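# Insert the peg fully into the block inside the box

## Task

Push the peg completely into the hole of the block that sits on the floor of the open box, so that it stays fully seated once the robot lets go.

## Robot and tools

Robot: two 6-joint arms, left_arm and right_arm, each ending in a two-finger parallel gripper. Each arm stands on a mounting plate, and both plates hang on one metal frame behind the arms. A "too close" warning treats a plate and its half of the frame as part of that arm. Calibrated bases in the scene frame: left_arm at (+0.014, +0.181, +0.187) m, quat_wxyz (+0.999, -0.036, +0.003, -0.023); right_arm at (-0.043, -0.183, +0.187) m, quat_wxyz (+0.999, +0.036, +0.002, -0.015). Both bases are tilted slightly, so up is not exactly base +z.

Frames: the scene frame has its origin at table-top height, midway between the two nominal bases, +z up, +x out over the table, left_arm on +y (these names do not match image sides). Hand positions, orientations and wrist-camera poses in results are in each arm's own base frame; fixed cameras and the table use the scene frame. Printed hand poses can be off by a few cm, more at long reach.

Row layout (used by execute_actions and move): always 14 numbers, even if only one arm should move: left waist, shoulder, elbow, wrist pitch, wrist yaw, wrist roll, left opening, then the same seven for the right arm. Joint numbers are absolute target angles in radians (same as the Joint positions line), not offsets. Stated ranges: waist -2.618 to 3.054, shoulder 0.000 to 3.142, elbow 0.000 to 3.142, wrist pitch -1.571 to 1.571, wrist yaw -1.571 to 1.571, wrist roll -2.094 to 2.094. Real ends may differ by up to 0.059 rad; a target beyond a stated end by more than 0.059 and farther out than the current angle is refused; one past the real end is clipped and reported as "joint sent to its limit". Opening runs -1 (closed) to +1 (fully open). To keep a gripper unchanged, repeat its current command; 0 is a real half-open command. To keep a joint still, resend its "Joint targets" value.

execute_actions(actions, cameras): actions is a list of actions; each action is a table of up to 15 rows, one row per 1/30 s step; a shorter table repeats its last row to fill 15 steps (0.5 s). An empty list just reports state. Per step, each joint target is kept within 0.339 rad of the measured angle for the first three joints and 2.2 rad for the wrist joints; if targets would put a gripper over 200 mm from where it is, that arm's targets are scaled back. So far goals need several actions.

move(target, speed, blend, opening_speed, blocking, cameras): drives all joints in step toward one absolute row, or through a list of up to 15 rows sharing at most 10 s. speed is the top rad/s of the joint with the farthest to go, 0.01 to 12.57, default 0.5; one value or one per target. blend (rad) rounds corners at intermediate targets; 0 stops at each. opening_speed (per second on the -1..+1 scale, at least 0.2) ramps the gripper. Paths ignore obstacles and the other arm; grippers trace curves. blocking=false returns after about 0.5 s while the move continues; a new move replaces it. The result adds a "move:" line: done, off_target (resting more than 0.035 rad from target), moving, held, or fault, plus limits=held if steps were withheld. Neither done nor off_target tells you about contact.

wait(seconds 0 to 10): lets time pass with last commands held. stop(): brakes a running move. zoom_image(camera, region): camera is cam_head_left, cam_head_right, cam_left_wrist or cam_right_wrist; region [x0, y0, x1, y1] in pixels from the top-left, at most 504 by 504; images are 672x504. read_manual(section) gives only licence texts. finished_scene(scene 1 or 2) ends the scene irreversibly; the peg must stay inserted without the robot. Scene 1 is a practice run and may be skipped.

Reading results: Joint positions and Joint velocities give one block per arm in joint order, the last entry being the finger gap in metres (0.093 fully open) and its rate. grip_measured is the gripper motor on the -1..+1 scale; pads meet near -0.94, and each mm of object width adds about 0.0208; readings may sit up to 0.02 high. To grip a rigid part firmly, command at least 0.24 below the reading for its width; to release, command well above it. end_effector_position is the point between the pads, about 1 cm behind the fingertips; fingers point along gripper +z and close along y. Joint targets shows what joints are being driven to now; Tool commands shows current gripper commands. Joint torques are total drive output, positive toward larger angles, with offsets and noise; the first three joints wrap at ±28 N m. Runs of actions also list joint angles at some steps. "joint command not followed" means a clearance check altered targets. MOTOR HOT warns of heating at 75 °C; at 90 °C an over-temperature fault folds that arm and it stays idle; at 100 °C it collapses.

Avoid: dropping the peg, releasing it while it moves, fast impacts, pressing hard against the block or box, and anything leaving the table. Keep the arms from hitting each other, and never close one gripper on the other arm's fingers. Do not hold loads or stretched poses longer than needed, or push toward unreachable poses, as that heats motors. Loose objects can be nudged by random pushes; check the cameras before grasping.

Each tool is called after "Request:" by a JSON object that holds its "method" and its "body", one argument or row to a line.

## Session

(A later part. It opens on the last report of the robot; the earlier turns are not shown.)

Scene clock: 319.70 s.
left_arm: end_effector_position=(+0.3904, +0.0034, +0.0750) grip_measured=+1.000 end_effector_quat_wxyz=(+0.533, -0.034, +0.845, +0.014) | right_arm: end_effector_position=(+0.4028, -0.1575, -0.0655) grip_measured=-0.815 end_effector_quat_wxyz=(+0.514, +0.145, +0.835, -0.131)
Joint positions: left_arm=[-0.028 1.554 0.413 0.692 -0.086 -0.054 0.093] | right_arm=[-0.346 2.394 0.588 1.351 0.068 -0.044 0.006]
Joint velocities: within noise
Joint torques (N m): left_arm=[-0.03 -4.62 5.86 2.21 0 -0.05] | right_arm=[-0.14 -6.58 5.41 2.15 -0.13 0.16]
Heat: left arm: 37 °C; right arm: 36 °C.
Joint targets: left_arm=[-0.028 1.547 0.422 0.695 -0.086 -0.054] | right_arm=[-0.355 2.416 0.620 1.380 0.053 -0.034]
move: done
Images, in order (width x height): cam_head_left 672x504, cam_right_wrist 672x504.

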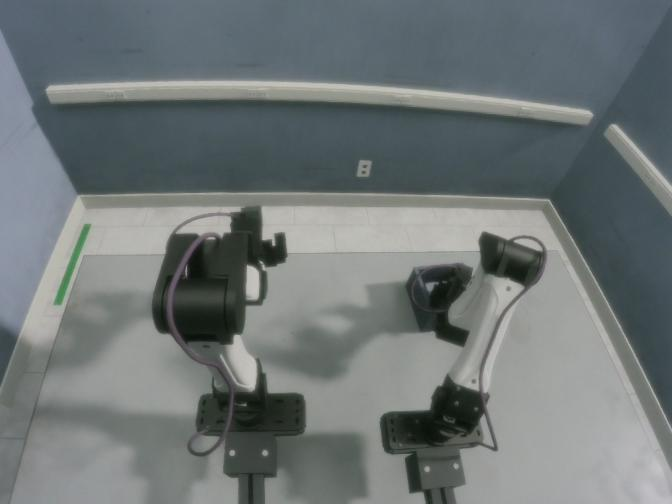

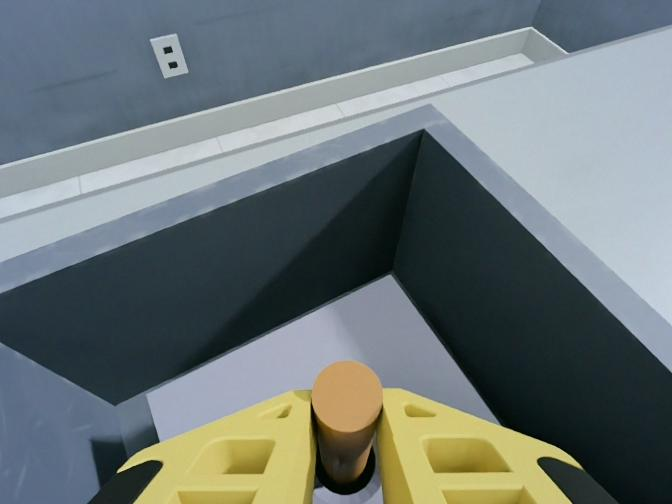

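Request:
{"method": "move", "body": {
  "target": [-0.028,1.547,0.422,0.695,-0.086,-0.054,1,-0.357,2.442,0.629,1.399,0.051,-0.035,-0.95],
  "speed": 0.2,
  "cameras": ["cam_right_wrist"]
}}

Request:
{"method": "move", "body": {
  "target": [-0.028,1.547,0.422,0.695,-0.086,-0.054,1,-0.357,2.442,0.629,1.399,0.051,-0.035,-0.4],
  "opening_speed": 0.2,
  "cameras": ["cam_right_wrist"]
}}

Scene clock: 326.53 s.
left_arm: end_effector_position=(+0.3904, +0.0034, +0.0750) grip_measured=+1.000 end_effector_quat_wxyz=(+0.533, -0.034, +0.845, +0.014) | right_arm: end_effector_position=(+0.4036, -0.1578, -0.0646) grip_measured=-0.815 end_effector_quat_wxyz=(+0.523, +0.145, +0.830, -0.133)
Joint positions: left_arm=[-0.028 1.554 0.413 0.692 -0.086 -0.054 0.093] | right_arm=[-0.346 2.413 0.588 1.392 0.068 -0.045 0.006]
Joint velocities: within noise
Joint torques (N m): left_arm=[-0.02 -4.55 5.91 2.2 0 -0.05] | right_arm=[-0.23 -6.06 6.15 1.99 -0.12 0.15]
Heat: left arm: 37 °C; right arm: 36 °C.
Joint targets: left_arm=[-0.028 1.547 0.422 0.695 -0.086 -0.054] | right_arm=[-0.357 2.442 0.629 1.399 0.051 -0.035]
move: off_target (right_arm); right_arm: the elbow is farthest, 0.041 rad from its target
Images, in order (width x height): cam_right_wrist 672x504.

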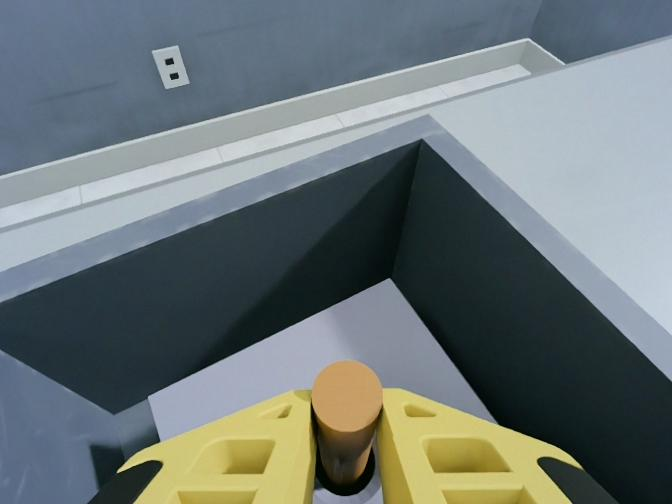

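Scene clock: 329.50 s.
left_arm: end_effector_position=(+0.3904, +0.0034, +0.0750) grip_measured=+1.000 end_effector_quat_wxyz=(+0.533, -0.034, +0.845, +0.014) | right_arm: end_effector_position=(+0.4102, -0.1596, -0.0644) grip_measured=-0.402 end_effector_quat_wxyz=(+0.529, +0.142, +0.827, -0.130)
Joint positions: left_arm=[-0.028 1.554 0.413 0.692 -0.086 -0.054 0.093] | right_arm=[-0.35 2.427 0.614 1.393 0.056 -0.045 0.026]
Joint velocities: within noise
Joint torques (N m): left_arm=[0.01 -4.59 5.89 2.21 0 -0.04] | right_arm=[0.08 -7.28 3.63 1.96 -0.01 0.17]
Heat: left arm: 37 °C; right arm: 36 °C.
Joint targets: left_arm=[-0.028 1.547 0.422 0.695 -0.086 -0.054] | right_arm=[-0.357 2.442 0.629 1.399 0.051 -0.035]
move: done
Images, in order (width x height): cam_right_wrist 672x504.

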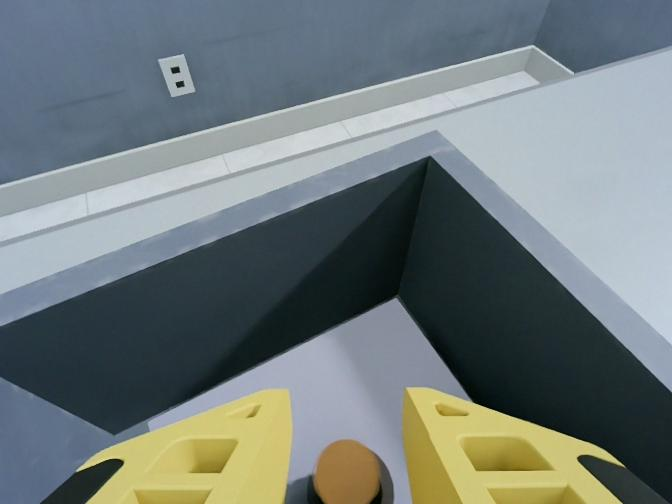

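Request:
{"method": "move", "body": {
  "target": [
    [-0.028,1.547,0.422,0.695,-0.086,-0.054,1,-0.332,1.935,0.52,0.94,0.076,-0.036,-0.3],
    [-0.028,1.547,0.422,0.695,-0.086,-0.054,1,-0.333,2.24,1.789,-1.092,0.067,0,-0.3]
  ],
  "speed": [0.4,0.9]
}}

Request:
{"method": "zoom_image", "body": {
  "camera": "cam_head_left",
  "region": [390, 230, 510, 350]
}}

Scene clock: 344.43 s.
left_arm: end_effector_position=(+0.3904, +0.0034, +0.0750) grip_measured=+1.000 end_effector_quat_wxyz=(+0.533, -0.034, +0.845, +0.014) | right_arm: end_effector_position=(+0.4017, -0.1550, +0.0244) grip_measured=-0.302 end_effector_quat_wxyz=(+0.003, +0.164, +0.986, -0.037)
Joint positions: left_arm=[-0.028 1.554 0.413 0.692 -0.086 -0.054 0.093] | right_arm=[-0.34 2.223 1.756 -1.085 0.072 -0.012 0.031]
Joint velocities: within noise
Joint torques (N m): left_arm=[0.03 -4.6 5.91 2.18 -0.01 -0.05] | right_arm=[1.44 -10.1 10.15 0.07 0.02 0.17]
Heat: left arm: 37 °C; right arm: 37 °C.
Joint targets: left_arm=[-0.028 1.547 0.422 0.695 -0.086 -0.054] | right_arm=[-0.333 2.240 1.789 -1.092 0.067 0.000]
move: done

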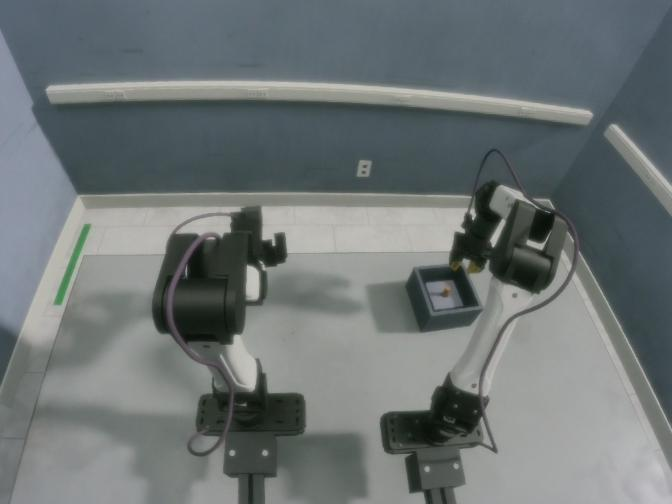

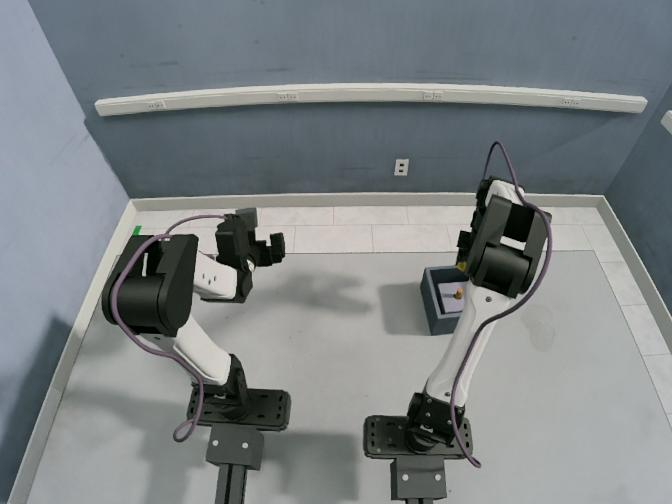

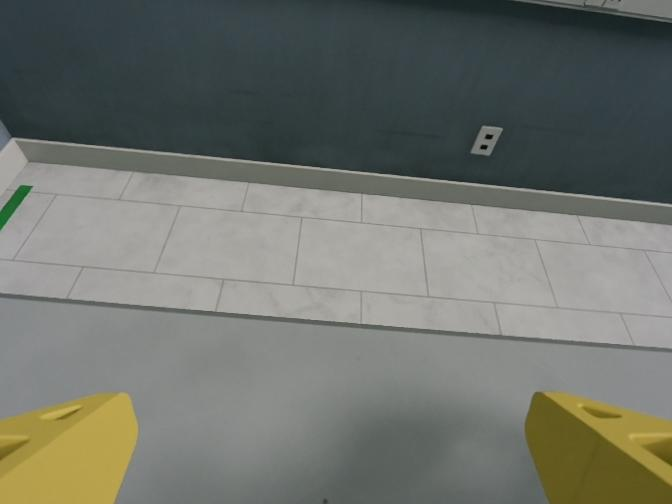

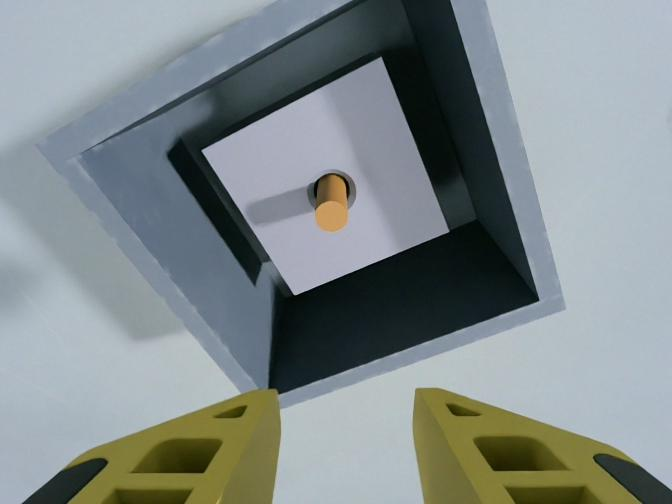

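Scaled by 4.200.

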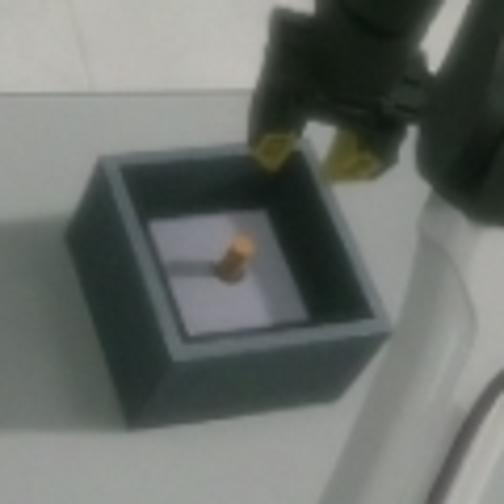

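Request:
{"method": "move", "body": {
  "target": [-0.028,1.547,0.422,0.695,-0.086,-0.054,1,-0.341,2.373,1.692,-0.848,0.062,0.01,-1],
  "speed": 0.5,
  "cameras": ["cam_right_wrist"]
}}

Scene clock: 363.47 s.
left_arm: end_effector_position=(+0.3904, +0.0034, +0.0750) grip_measured=+1.000 end_effector_quat_wxyz=(+0.533, -0.034, +0.845, +0.014) | right_arm: end_effector_position=(+0.4179, -0.1606, -0.0477) grip_measured=-0.975 end_effector_quat_wxyz=(+0.013, +0.169, +0.985, -0.038)
Joint positions: left_arm=[-0.028 1.554 0.413 0.692 -0.086 -0.054 0.093] | right_arm=[-0.34 2.366 1.699 -0.866 0.071 -0.002 0]
Joint velocities: within noise
Joint torques (N m): left_arm=[-0.02 -4.62 5.91 2.21 -0.01 -0.06] | right_arm=[0.79 -11.4 5.59 0.38 -0.04 0.19]
Heat: left arm: 37 °C; right arm: 38 °C.
Joint targets: left_arm=[-0.028 1.547 0.422 0.695 -0.086 -0.054] | right_arm=[-0.341 2.373 1.692 -0.848 0.062 0.010]
move: done
Images, in order (width x height): cam_right_wrist 672x504.

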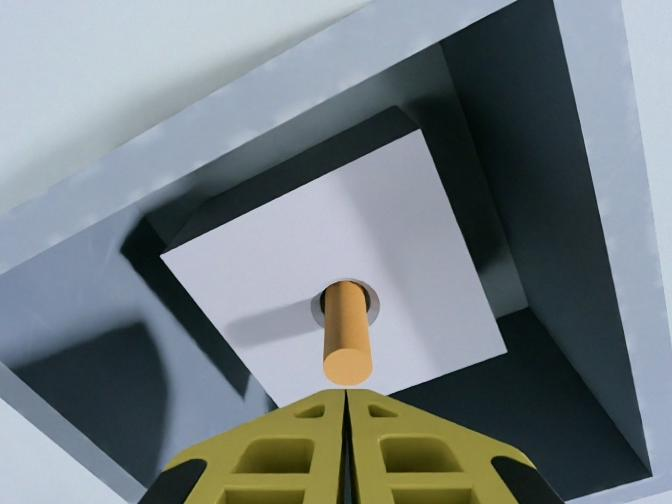

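Request:
{"method": "move", "body": {
  "target": [
    [-0.028,1.547,0.422,0.695,-0.086,-0.054,1,-0.343,2.366,1.655,-0.848,0.062,0.01,-1],
    [-0.028,1.547,0.422,0.695,-0.086,-0.054,1,-0.344,2.438,1.632,-0.735,0.062,0.010,-1]
  ],
  "speed": 0.15,
  "cameras": ["cam_right_wrist","cam_head_left"]
}}

Scene clock: 372.57 s.
left_arm: end_effector_position=(+0.3904, +0.0034, +0.0750) grip_measured=+1.000 end_effector_quat_wxyz=(+0.533, -0.034, +0.845, +0.014) | right_arm: end_effector_position=(+0.4148, -0.1592, -0.0704) grip_measured=-0.975 end_effector_quat_wxyz=(+0.013, +0.169, +0.985, -0.037)
Joint positions: left_arm=[-0.028 1.554 0.413 0.692 -0.086 -0.054 0.093] | right_arm=[-0.34 2.395 1.653 -0.79 0.069 -0.002 0]
Joint velocities: within noise
Joint torques (N m): left_arm=[-0.06 -4.62 5.89 2.2 0 -0.06] | right_arm=[0.5 -8.2 4.07 0.76 -0.02 0.2]
Heat: left arm: 37 °C; right arm: 41 °C.
Joint targets: left_arm=[-0.028 1.547 0.422 0.695 -0.086 -0.054] | right_arm=[-0.344 2.438 1.632 -0.735 0.062 0.010]
move: off_target (right_arm); right_arm: the wrist pitch is farthest, 0.055 rad from its target
Images, in order (width x height): cam_head_left 672x504, cam_right_wrist 672x504.

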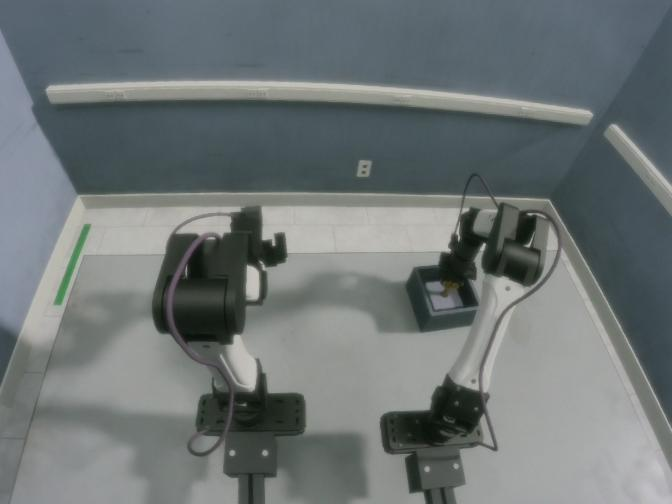

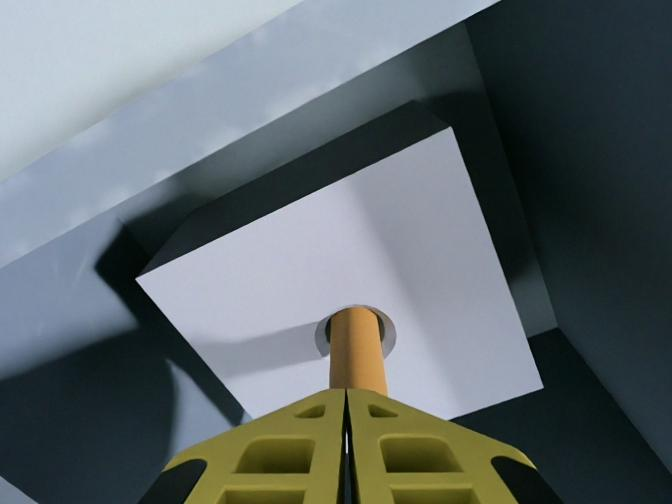

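Request:
{"method": "move", "body": {
  "target": [-0.028,1.547,0.422,0.695,-0.086,-0.054,1,-0.333,2.24,1.789,-1.092,0.067,0,-1],
  "speed": 0.5,
  "cameras": ["cam_right_wrist"]
}}

Request:
{"method": "finished_scene", "body": {
  "scene": 1
}}

Scene clock: 394.37 s.
left_arm: end_effector_position=(+0.3904, +0.0034, +0.0750) grip_measured=+1.000 end_effector_quat_wxyz=(+0.533, -0.034, +0.845, +0.014) | right_arm: end_effector_position=(+0.3995, -0.1538, +0.0044) grip_measured=-0.975 end_effector_quat_wxyz=(-0.019, +0.168, +0.985, -0.032)
Joint positions: left_arm=[-0.028 1.554 0.413 0.692 -0.086 -0.054 0.093] | right_arm=[-0.34 2.278 1.765 -1.084 0.069 -0.002 0]
Joint velocities: within noise
Joint torques (N m): left_arm=[-0.01 -4.56 5.93 2.19 -0.01 -0.06] | right_arm=[1.42 -14.98 9.28 -0.03 0.01 0.05]
Heat: left arm: 37 °C; right arm: 40 °C.
Joint targets: left_arm=[-0.028 1.547 0.422 0.695 -0.086 -0.054] | right_arm=[-0.333 2.240 1.789 -1.092 0.067 0.000]
move: off_target (right_arm); right_arm: the shoulder is farthest, 0.038 rad from its target
Images, in order (width x height): cam_right_wrist 672x504.

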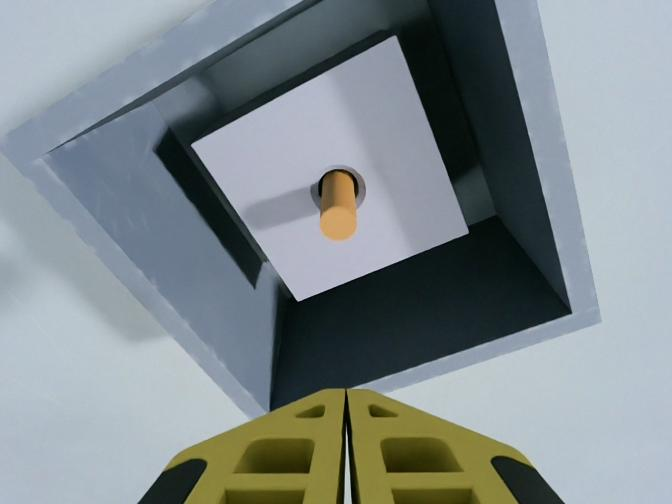

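The scene is finished: the task was done.


## Next scene

The same job, from a new start.

Request:
{"method": "execute_actions", "body": {
  "actions": []
}}

Scene clock: 0.00 s.
left_arm: end_effector_position=(+0.3914, +0.0426, +0.0756) grip_measured=+1.000 end_effector_quat_wxyz=(+0.551, -0.064, +0.827, +0.094) | right_arm: end_effector_position=(+0.3717, -0.0222, +0.0974) grip_measured=+1.000 end_effector_quat_wxyz=(+0.587, +0.078, +0.803, -0.067)
Joint positions: left_arm=[0.018 1.617 0.392 0.832 -0.211 0.005 0.093] | right_arm=[0.054 1.489 0.296 0.877 0.253 0.064 0.093]
Joint velocities: within noise
Joint torques (N m): no reading
Heat: left arm: 29 °C; right arm: 30 °C.
Joint targets: left_arm=[0.018 1.610 0.400 0.834 -0.212 0.006] | right_arm=[0.054 1.481 0.307 0.888 0.253 0.064]
Tool commands: left_gripper/opening=+1.0 right_gripper/opening=+1.0

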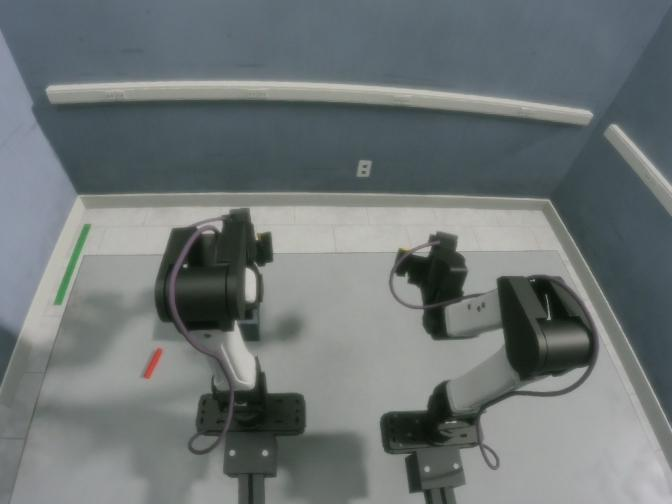

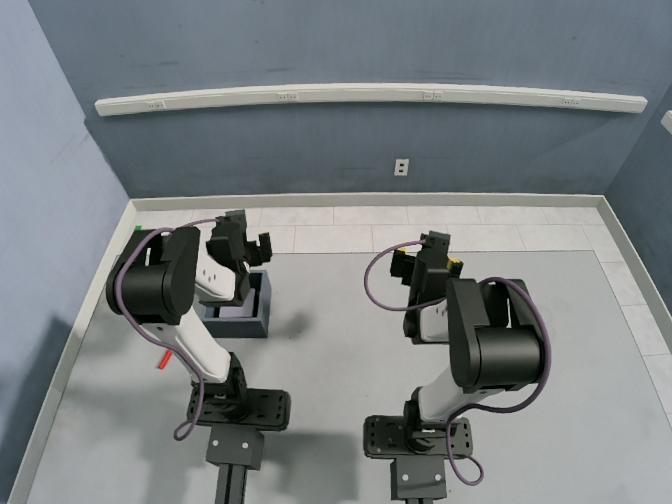

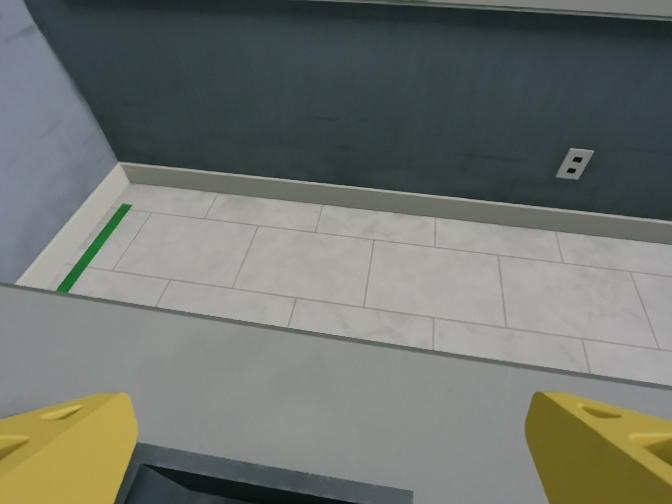

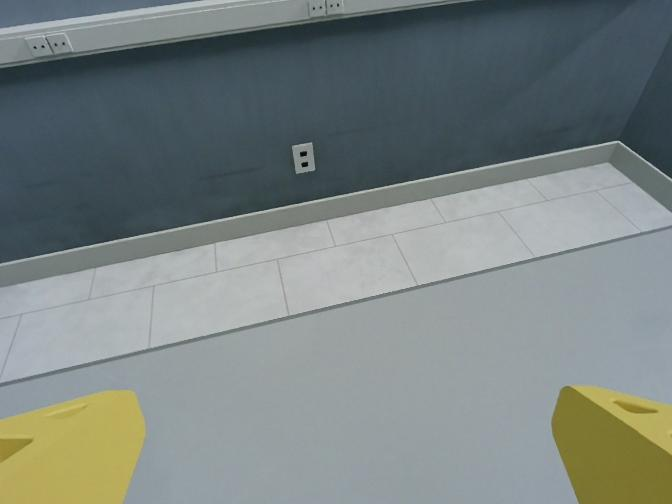

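Request:
{"method": "move", "body": {
  "target": [0.85,2.08,1.755,-1.175,-0.048,0,1,0.054,1.481,0.307,0.888,0.253,0.064,1],
  "speed": 1.3,
  "cameras": ["cam_left_wrist","cam_head_left"]
}}

Scene clock: 9.40 s.
left_arm: end_effector_position=(+0.2642, +0.3159, +0.0815) grip_measured=+1.000 end_effector_quat_wxyz=(+0.020, -0.411, +0.910, +0.040) | right_arm: end_effector_position=(+0.3717, -0.0222, +0.0974) grip_measured=+1.000 end_effector_quat_wxyz=(+0.587, +0.078, +0.803, -0.067)
Joint positions: left_arm=[0.852 2.059 1.724 -1.167 -0.056 0.005 0.093] | right_arm=[0.054 1.489 0.296 0.877 0.253 0.064 0.093]
Joint velocities: within noise
Joint torques (N m): left_arm=[-0.24 -7.05 8.34 0.2 0.05 -0.11] | right_arm=[0.59 -5.04 7.46 1.98 0.04 0.06]
Heat: left arm: 30 °C; right arm: 31 °C.
Joint targets: left_arm=[0.850 2.080 1.755 -1.175 -0.048 0.000] | right_arm=[0.054 1.481 0.307 0.888 0.253 0.064]
move: done
Images, in order (width x height): cam_head_left 672x504, cam_left_wrist 672x504.

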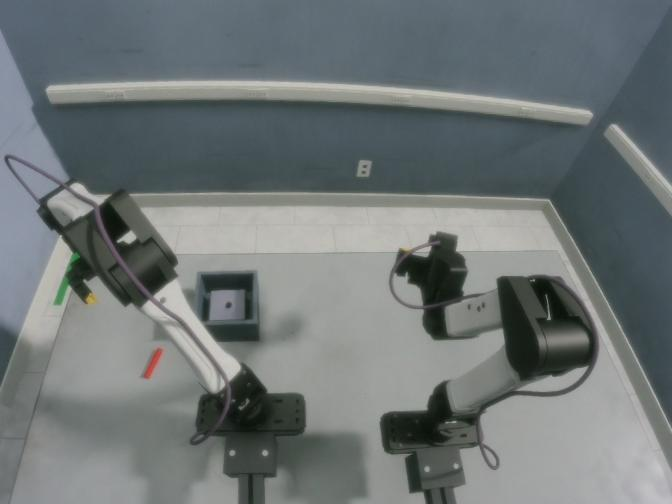

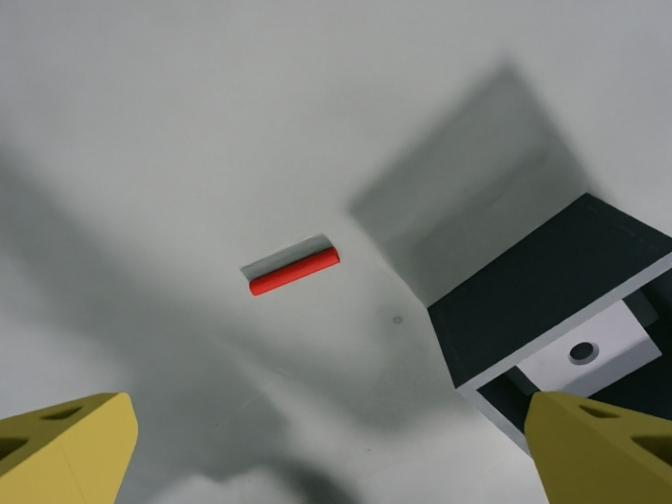

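Request:
{"method": "move", "body": {
  "target": [0.721,2.385,1.359,-0.755,-0.462,0.982,1,0.054,1.481,0.307,0.888,0.253,0.064,1],
  "speed": 1.2,
  "cameras": ["cam_left_wrist"]
}}

Scene clock: 35.47 s.
left_arm: end_effector_position=(+0.2089, +0.2843, -0.0987) grip_measured=+1.000 end_effector_quat_wxyz=(-0.234, +0.142, +0.959, +0.073) | right_arm: end_effector_position=(+0.3717, -0.0222, +0.0974) grip_measured=+1.000 end_effector_quat_wxyz=(+0.587, +0.078, +0.803, -0.067)
Joint positions: left_arm=[0.726 2.371 1.362 -0.767 -0.454 0.972 0.093] | right_arm=[0.054 1.489 0.296 0.877 0.253 0.064 0.093]
Joint velocities: within noise
Joint torques (N m): left_arm=[-0.57 -7.75 3.18 -0.18 -0.37 0.05] | right_arm=[0.44 -5.11 7.32 2.02 0.08 0.04]
Heat: left arm: 32 °C; right arm: 32 °C.
Joint targets: left_arm=[0.721 2.385 1.359 -0.755 -0.462 0.982] | right_arm=[0.054 1.481 0.307 0.888 0.253 0.064]
move: done
Images, in order (width x height): cam_left_wrist 672x504.

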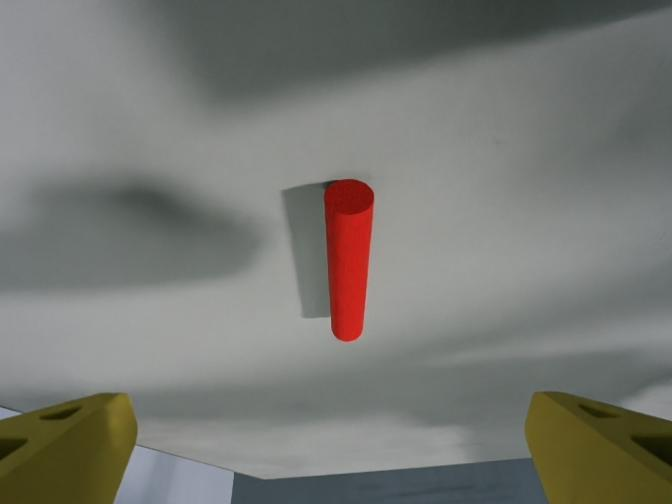

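Request:
{"method": "move", "body": {
  "target": [
    [0.716,2.524,1.359,-0.617,-0.462,0.982,1,0.054,1.481,0.307,0.888,0.253,0.064,1],
    [0.716,2.524,1.359,-0.617,-0.462,0.982,-0.95,0.054,1.481,0.307,0.888,0.253,0.064,1]
  ],
  "speed": 0.5,
  "opening_speed": 1.5,
  "cameras": ["cam_left_wrist"]
}}

Scene clock: 50.17 s.
left_arm: end_effector_position=(+0.2072, +0.2831, -0.1494) grip_measured=-0.824 end_effector_quat_wxyz=(-0.234, +0.142, +0.959, +0.074) | right_arm: end_effector_position=(+0.3717, -0.0222, +0.0974) grip_measured=+1.000 end_effector_quat_wxyz=(+0.587, +0.078, +0.803, -0.067)
Joint positions: left_arm=[0.726 2.509 1.362 -0.628 -0.456 0.973 0.006] | right_arm=[0.054 1.489 0.296 0.877 0.253 0.064 0.093]
Joint velocities: within noise
Joint torques (N m): left_arm=[-0.99 -7.68 2.59 -0.19 -0.34 0.04] | right_arm=[0.43 -5 7.41 1.97 0.06 0.03]
Heat: left arm: 34 °C; right arm: 33 °C.
Joint targets: left_arm=[0.716 2.524 1.359 -0.617 -0.462 0.982] | right_arm=[0.054 1.481 0.307 0.888 0.253 0.064]
move: done
Images, in order (width x height): cam_left_wrist 672x504.

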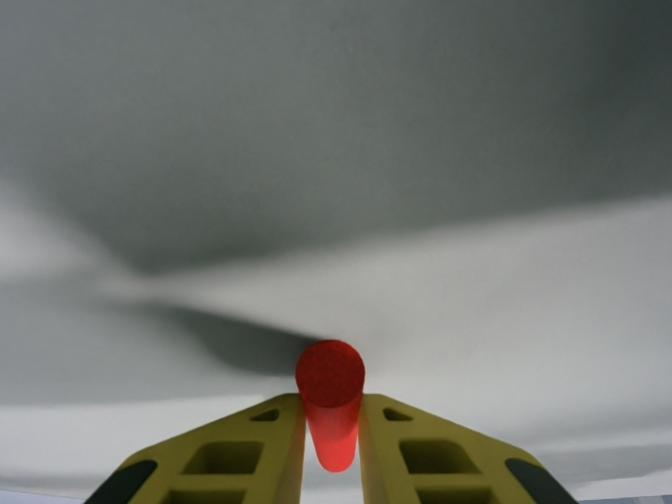

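Request:
{"method": "move", "body": {
  "target": [
    [0.716,2.2,1.33,-0.85,-0.462,0.982,-0.95,0.054,1.481,0.307,0.888,0.253,0.064,1],
    [0.6,2.05,1.177,-0.931,-1.136,-1.98,-0.95,0.054,1.481,0.307,0.888,0.253,0.064,1],
    [-0.172,2.195,1.177,-0.931,-1.136,-1.985,-0.95,0.054,1.481,0.307,0.888,0.253,0.064,1]
  ],
  "speed": [0.8,1.6,0.9],
  "blend": 0.1,
  "cameras": ["cam_left_wrist","cam_head_left"]
}}

Request:
{"method": "zoom_image", "body": {
  "camera": "cam_left_wrist",
  "region": [255, 380, 405, 504]
}}

Scene clock: 85.17 s.
left_arm: end_effector_position=(+0.3276, +0.0961, +0.0203) grip_measured=-0.847 end_effector_quat_wxyz=(-0.394, +0.596, -0.590, -0.376) | right_arm: end_effector_position=(+0.3717, -0.0222, +0.0974) grip_measured=+1.000 end_effector_quat_wxyz=(+0.587, +0.078, +0.803, -0.067)
Joint positions: left_arm=[-0.176 2.177 1.186 -0.922 -1.125 -1.975 0.005] | right_arm=[0.054 1.489 0.296 0.877 0.253 0.064 0.093]
Joint velocities: within noise
Joint torques (N m): left_arm=[0.01 -6.05 3.02 -0.48 -0.83 -0.16] | right_arm=[0.46 -5.08 7.43 2.01 0.11 0.03]
Heat: left arm: 37 °C; right arm: 33 °C.
Joint targets: left_arm=[-0.172 2.195 1.177 -0.931 -1.136 -1.985] | right_arm=[0.054 1.481 0.307 0.888 0.253 0.064]
move: done
Images, in order (width x height): cam_head_left 672x504, cam_left_wrist 672x504.

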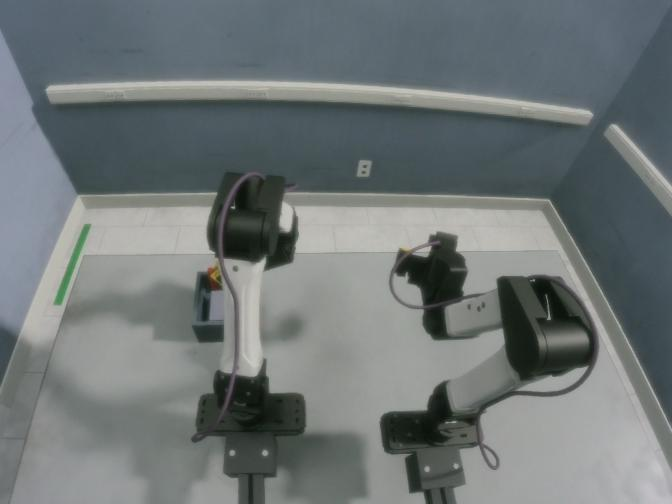

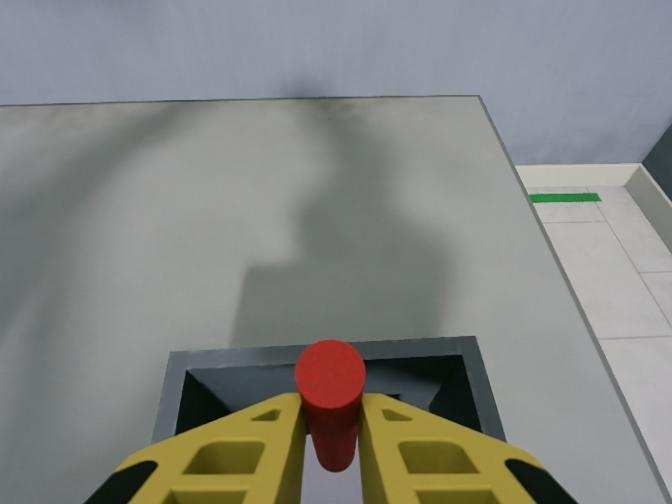

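Scaled by 3.360.

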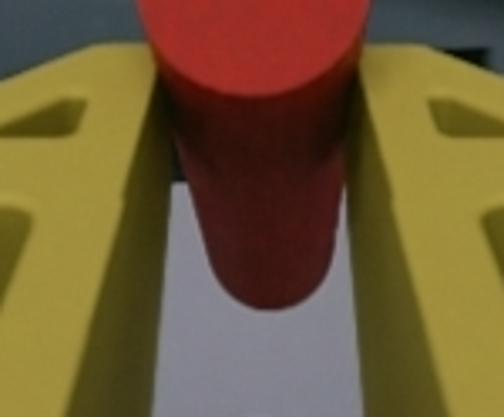

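Request:
{"method": "move", "body": {
  "target": [-0.157,2.343,1.166,-0.781,-1.151,-1.976,-0.95,0.054,1.481,0.307,0.888,0.253,0.064,1],
  "speed": 0.5,
  "cameras": ["cam_left_wrist"]
}}

Request:
{"method": "zoom_image", "body": {
  "camera": "cam_left_wrist",
  "region": [255, 380, 405, 504]
}}

Scene clock: 92.67 s.
left_arm: end_effector_position=(+0.3224, +0.1015, -0.0295) grip_measured=-0.847 end_effector_quat_wxyz=(-0.388, +0.589, -0.590, -0.393) | right_arm: end_effector_position=(+0.3717, -0.0222, +0.0974) grip_measured=+1.000 end_effector_quat_wxyz=(+0.587, +0.078, +0.803, -0.067)
Joint positions: left_arm=[-0.164 2.328 1.171 -0.791 -1.137 -1.975 0.005] | right_arm=[0.054 1.489 0.296 0.877 0.253 0.064 0.093]
Joint velocities: within noise
Joint torques (N m): left_arm=[0.21 -6.64 2.59 -0.31 -0.86 -0.07] | right_arm=[0.42 -5.19 7.36 2 0.05 0.04]
Heat: left arm: 36 °C; right arm: 34 °C.
Joint targets: left_arm=[-0.157 2.343 1.166 -0.781 -1.151 -1.976] | right_arm=[0.054 1.481 0.307 0.888 0.253 0.064]
move: done
Images, in order (width x height): cam_left_wrist 672x504.

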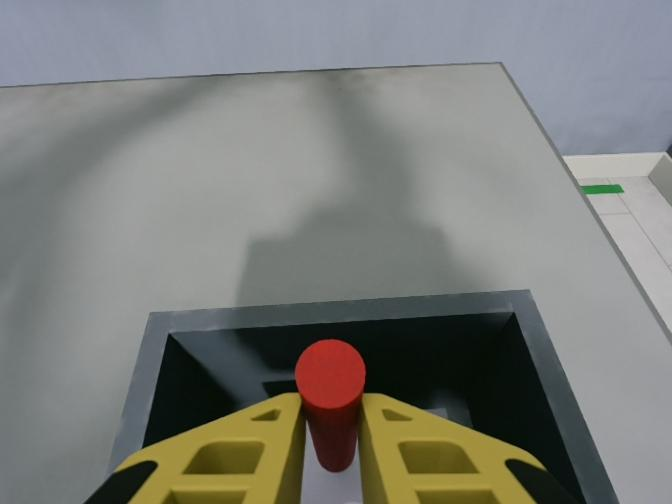

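Scaled by 3.360.

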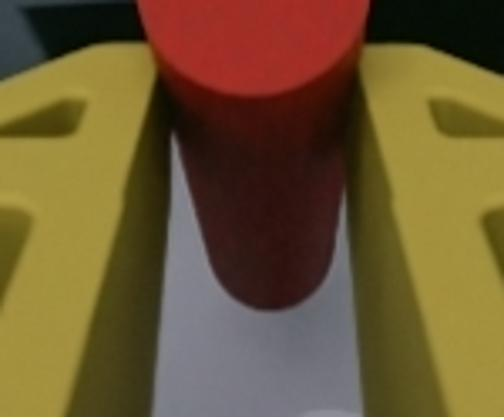

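Request:
{"method": "move", "body": {
  "target": [-0.224,2.405,1.268,-0.920,-1.125,-2.090,-0.95,0.054,1.481,0.307,0.888,0.253,0.064,1],
  "speed": 0.5,
  "cameras": ["cam_left_wrist","cam_head_left"]
}}

Request:
{"method": "zoom_image", "body": {
  "camera": "cam_left_wrist",
  "region": [255, 380, 405, 504]
}}

Scene clock: 114.80 s.
left_arm: end_effector_position=(+0.3291, +0.0819, -0.0319) grip_measured=-0.847 end_effector_quat_wxyz=(-0.393, +0.582, -0.593, -0.393) | right_arm: end_effector_position=(+0.3717, -0.0222, +0.0974) grip_measured=+1.000 end_effector_quat_wxyz=(+0.587, +0.078, +0.803, -0.067)
Joint positions: left_arm=[-0.222 2.384 1.249 -0.909 -1.128 -2.077 0.005] | right_arm=[0.054 1.489 0.296 0.877 0.253 0.064 0.093]
Joint velocities: within noise
Joint torques (N m): left_arm=[-0.55 -6.39 4.62 -0.74 -0.6 -0.15] | right_arm=[0.44 -4.93 7.39 1.98 0.07 0.01]
Heat: left arm: 35 °C; right arm: 35 °C.
Joint targets: left_arm=[-0.224 2.405 1.268 -0.920 -1.125 -2.088] | right_arm=[0.054 1.481 0.307 0.888 0.253 0.064]
joint sent to its limit (left arm) — the wrist roll, lower limit.
move: done
Images, in order (width x height): cam_head_left 672x504, cam_left_wrist 672x504.

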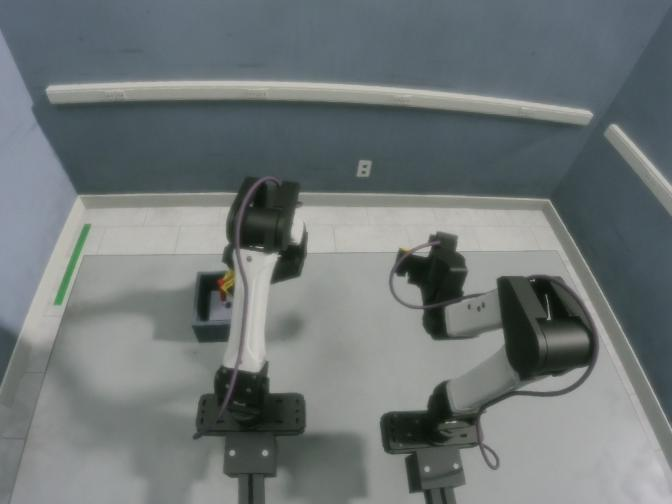

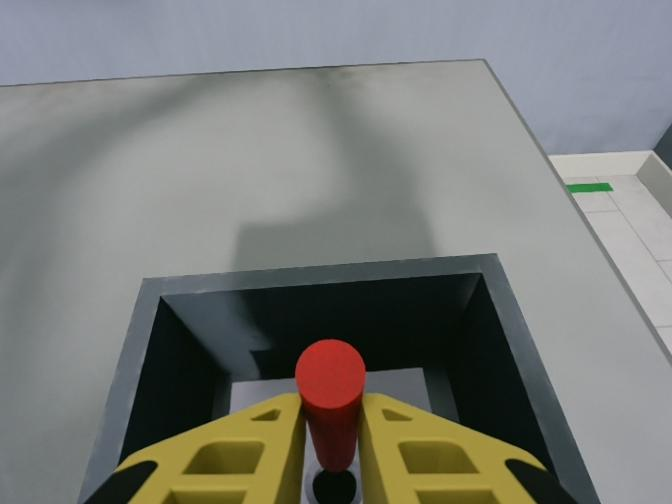

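Scaled by 3.360.

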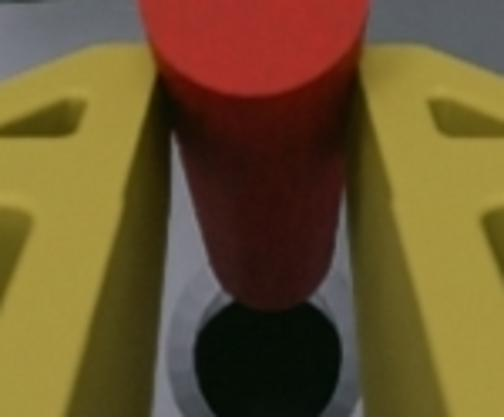

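Request:
{"method": "move", "body": {
  "target": [-0.237,2.433,1.285,-0.923,-1.112,-2.090,-0.95,0.054,1.481,0.307,0.888,0.253,0.064,1],
  "speed": 0.4,
  "cameras": ["cam_left_wrist"]
}}

Request:
{"method": "zoom_image", "body": {
  "camera": "cam_left_wrist",
  "region": [255, 380, 405, 504]
}}

Scene clock: 130.00 s.
left_arm: end_effector_position=(+0.3292, +0.0784, -0.0402) grip_measured=-0.847 end_effector_quat_wxyz=(-0.386, +0.580, -0.598, -0.396) | right_arm: end_effector_position=(+0.3717, -0.0222, +0.0974) grip_measured=+1.000 end_effector_quat_wxyz=(+0.587, +0.078, +0.803, -0.067)
Joint positions: left_arm=[-0.23 2.413 1.265 -0.912 -1.116 -2.078 0.005] | right_arm=[0.054 1.489 0.296 0.877 0.253 0.064 0.093]
Joint velocities: within noise
Joint torques (N m): left_arm=[-0.96 -6.58 4.63 -0.75 -0.62 -0.16] | right_arm=[0.53 -5.04 7.36 1.99 0.07 0.03]
Heat: left arm: 35 °C; right arm: 35 °C.
Joint targets: left_arm=[-0.237 2.433 1.285 -0.923 -1.112 -2.088] | right_arm=[0.054 1.481 0.307 0.888 0.253 0.064]
joint sent to its limit (left arm) — the wrist roll, lower limit.
move: done
Images, in order (width x height): cam_left_wrist 672x504.

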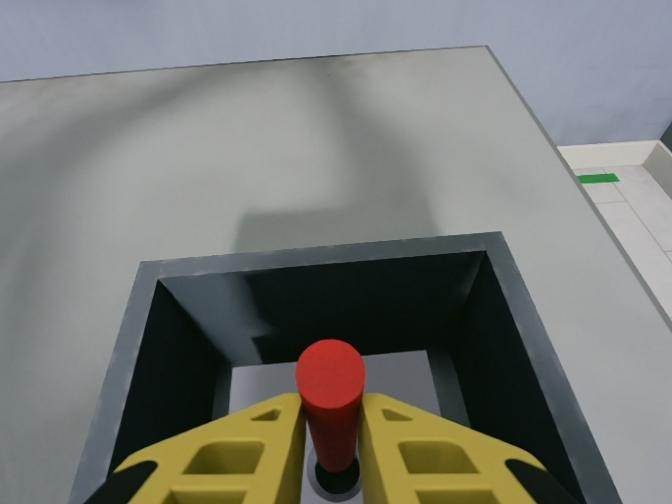

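Scaled by 3.360.

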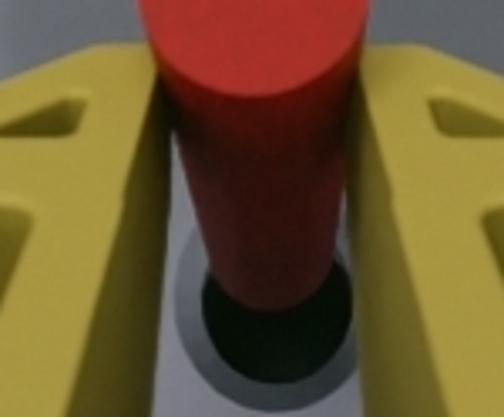

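Request:
{"method": "move", "body": {
  "target": [
    [-0.246,2.433,1.285,-0.931,-1.112,-2.090,-0.95,0.054,1.481,0.307,0.888,0.253,0.064,1],
    [-0.239,2.540,1.304,-0.838,-1.110,-2.09,-0.95,0.054,1.481,0.307,0.888,0.253,0.064,1]
  ],
  "speed": [0.1,0.15],
  "cameras": ["cam_left_wrist"]
}}

Request:
{"method": "zoom_image", "body": {
  "camera": "cam_left_wrist",
  "region": [255, 380, 405, 504]
}}

Scene clock: 148.73 s.
left_arm: end_effector_position=(+0.3279, +0.0762, -0.0732) grip_measured=-0.847 end_effector_quat_wxyz=(-0.385, +0.573, -0.602, -0.400) | right_arm: end_effector_position=(+0.3717, -0.0222, +0.0974) grip_measured=+1.000 end_effector_quat_wxyz=(+0.587, +0.078, +0.803, -0.067)
Joint positions: left_arm=[-0.238 2.52 1.287 -0.844 -1.117 -2.081 0.005] | right_arm=[0.054 1.489 0.296 0.877 0.253 0.064 0.093]
Joint velocities: within noise
Joint torques (N m): left_arm=[-0.5 -6.72 3.95 -0.58 -0.56 -0.13] | right_arm=[0.5 -5 7.28 1.99 0.05 0.07]
Heat: left arm: 36 °C; right arm: 36 °C.
Joint targets: left_arm=[-0.239 2.540 1.304 -0.838 -1.110 -2.088] | right_arm=[0.054 1.481 0.307 0.888 0.253 0.064]
joint sent to its limit (left arm) — the wrist roll, lower limit.
move: done; joint sent to its limit at target 1
Images, in order (width x height): cam_left_wrist 672x504.

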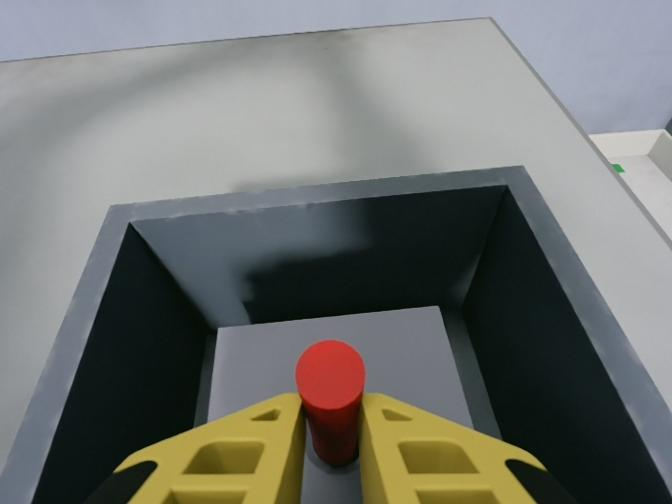

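Scaled by 3.360.

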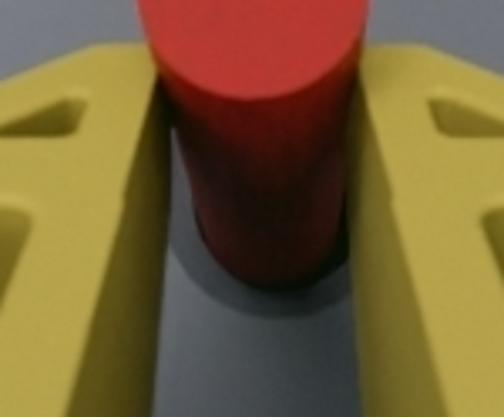

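Request:
{"method": "move", "body": {
  "target": [-0.239,2.540,1.304,-0.838,-1.110,-2.09,-0.45,0.054,1.481,0.307,0.888,0.253,0.064,1],
  "opening_speed": 0.35,
  "cameras": ["cam_left_wrist"]
}}

Request:
{"method": "move", "body": {
  "target": [
    [-0.245,2.433,1.285,-0.931,-1.112,-2.08,-0.3,0.054,1.481,0.307,0.888,0.253,0.064,1],
    [-0.235,2.2,1.22,-1.06,-1.11,-2.07,-0.3,0.054,1.481,0.307,0.888,0.253,0.064,1]
  ],
  "speed": [0.35,0.8],
  "cameras": ["cam_left_wrist","cam_head_left"]
}}

Request:
{"method": "zoom_image", "body": {
  "camera": "cam_head_left",
  "region": [180, 250, 280, 350]
}}

Scene clock: 157.63 s.
left_arm: end_effector_position=(+0.3277, +0.0760, -0.0736) grip_measured=-0.452 end_effector_quat_wxyz=(-0.384, +0.574, -0.603, -0.400) | right_arm: end_effector_position=(+0.3717, -0.0222, +0.0974) grip_measured=+1.000 end_effector_quat_wxyz=(+0.587, +0.078, +0.803, -0.067)
Joint positions: left_arm=[-0.238 2.52 1.287 -0.844 -1.115 -2.081 0.024] | right_arm=[0.054 1.489 0.296 0.877 0.253 0.064 0.093]
Joint velocities: within noise
Joint torques (N m): left_arm=[-0.44 -6.74 4.07 -0.58 -0.58 -0.13] | right_arm=[0.55 -4.97 7.25 2.02 0.01 0.06]
Heat: left arm: 36 °C; right arm: 36 °C.
Joint targets: left_arm=[-0.239 2.540 1.304 -0.838 -1.110 -2.088] | right_arm=[0.054 1.481 0.307 0.888 0.253 0.064]
joint sent to its limit (left arm) — the wrist roll, lower limit.
move: done
Images, in order (width x height): cam_left_wrist 672x504.

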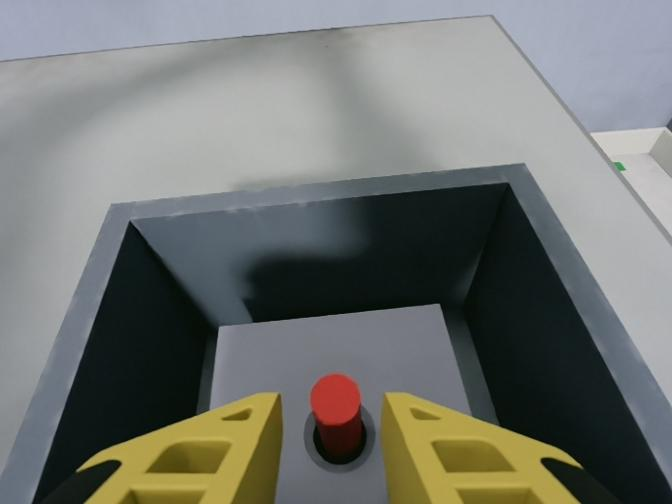

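Scene clock: 159.03 s.
left_arm: end_effector_position=(+0.3234, +0.0768, +0.0174) grip_measured=-0.302 end_effector_quat_wxyz=(-0.390, +0.582, -0.599, -0.389) | right_arm: end_effector_position=(+0.3717, -0.0222, +0.0974) grip_measured=+1.000 end_effector_quat_wxyz=(+0.587, +0.078, +0.803, -0.067)
Joint positions: left_arm=[-0.238 2.226 1.229 -1.05 -1.111 -2.079 0.031] | right_arm=[0.054 1.489 0.296 0.877 0.253 0.064 0.093]
Joint velocities: within noise
Joint torques (N m): left_arm=[-0.08 -9.76 2.78 -0.71 -0.63 0.03] | right_arm=[0.44 -5.08 7.35 2.01 0.06 0.04]
Heat: left arm: 36 °C; right arm: 36 °C.
Joint targets: left_arm=[-0.235 2.200 1.220 -1.060 -1.110 -2.070] | right_arm=[0.054 1.481 0.307 0.888 0.253 0.064]
move: done
Images, in order (width x height): cam_head_left 672x504, cam_left_wrist 672x504.

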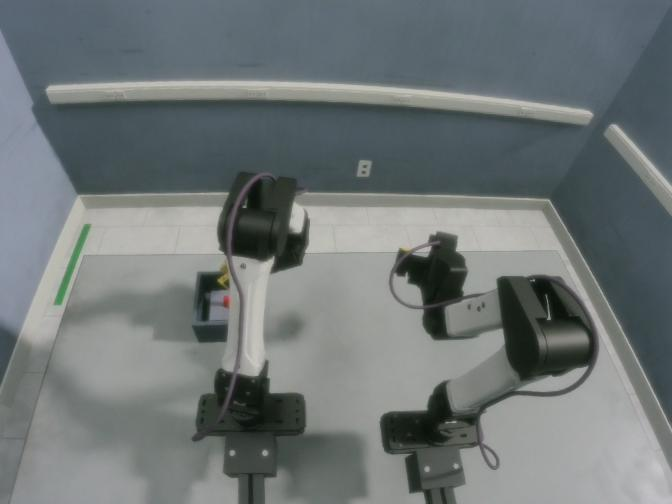

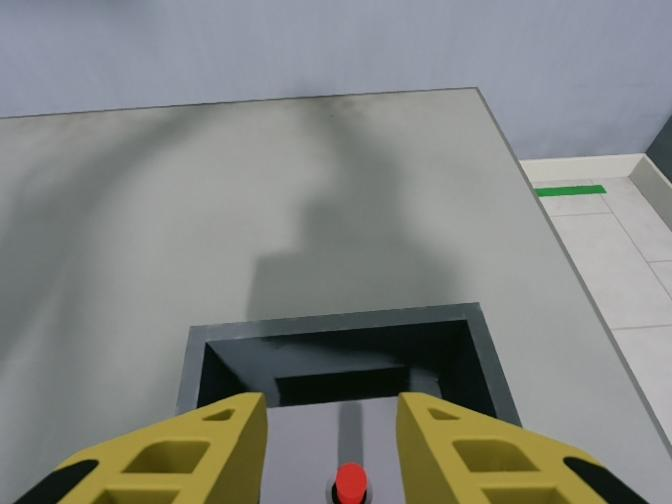

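Scaled by 5.040.

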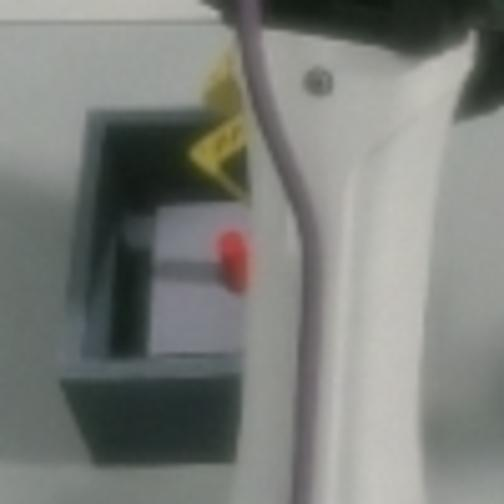

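Request:
{"method": "finished_scene", "body": {
  "scene": 2
}}

The scene is finished: the task was done.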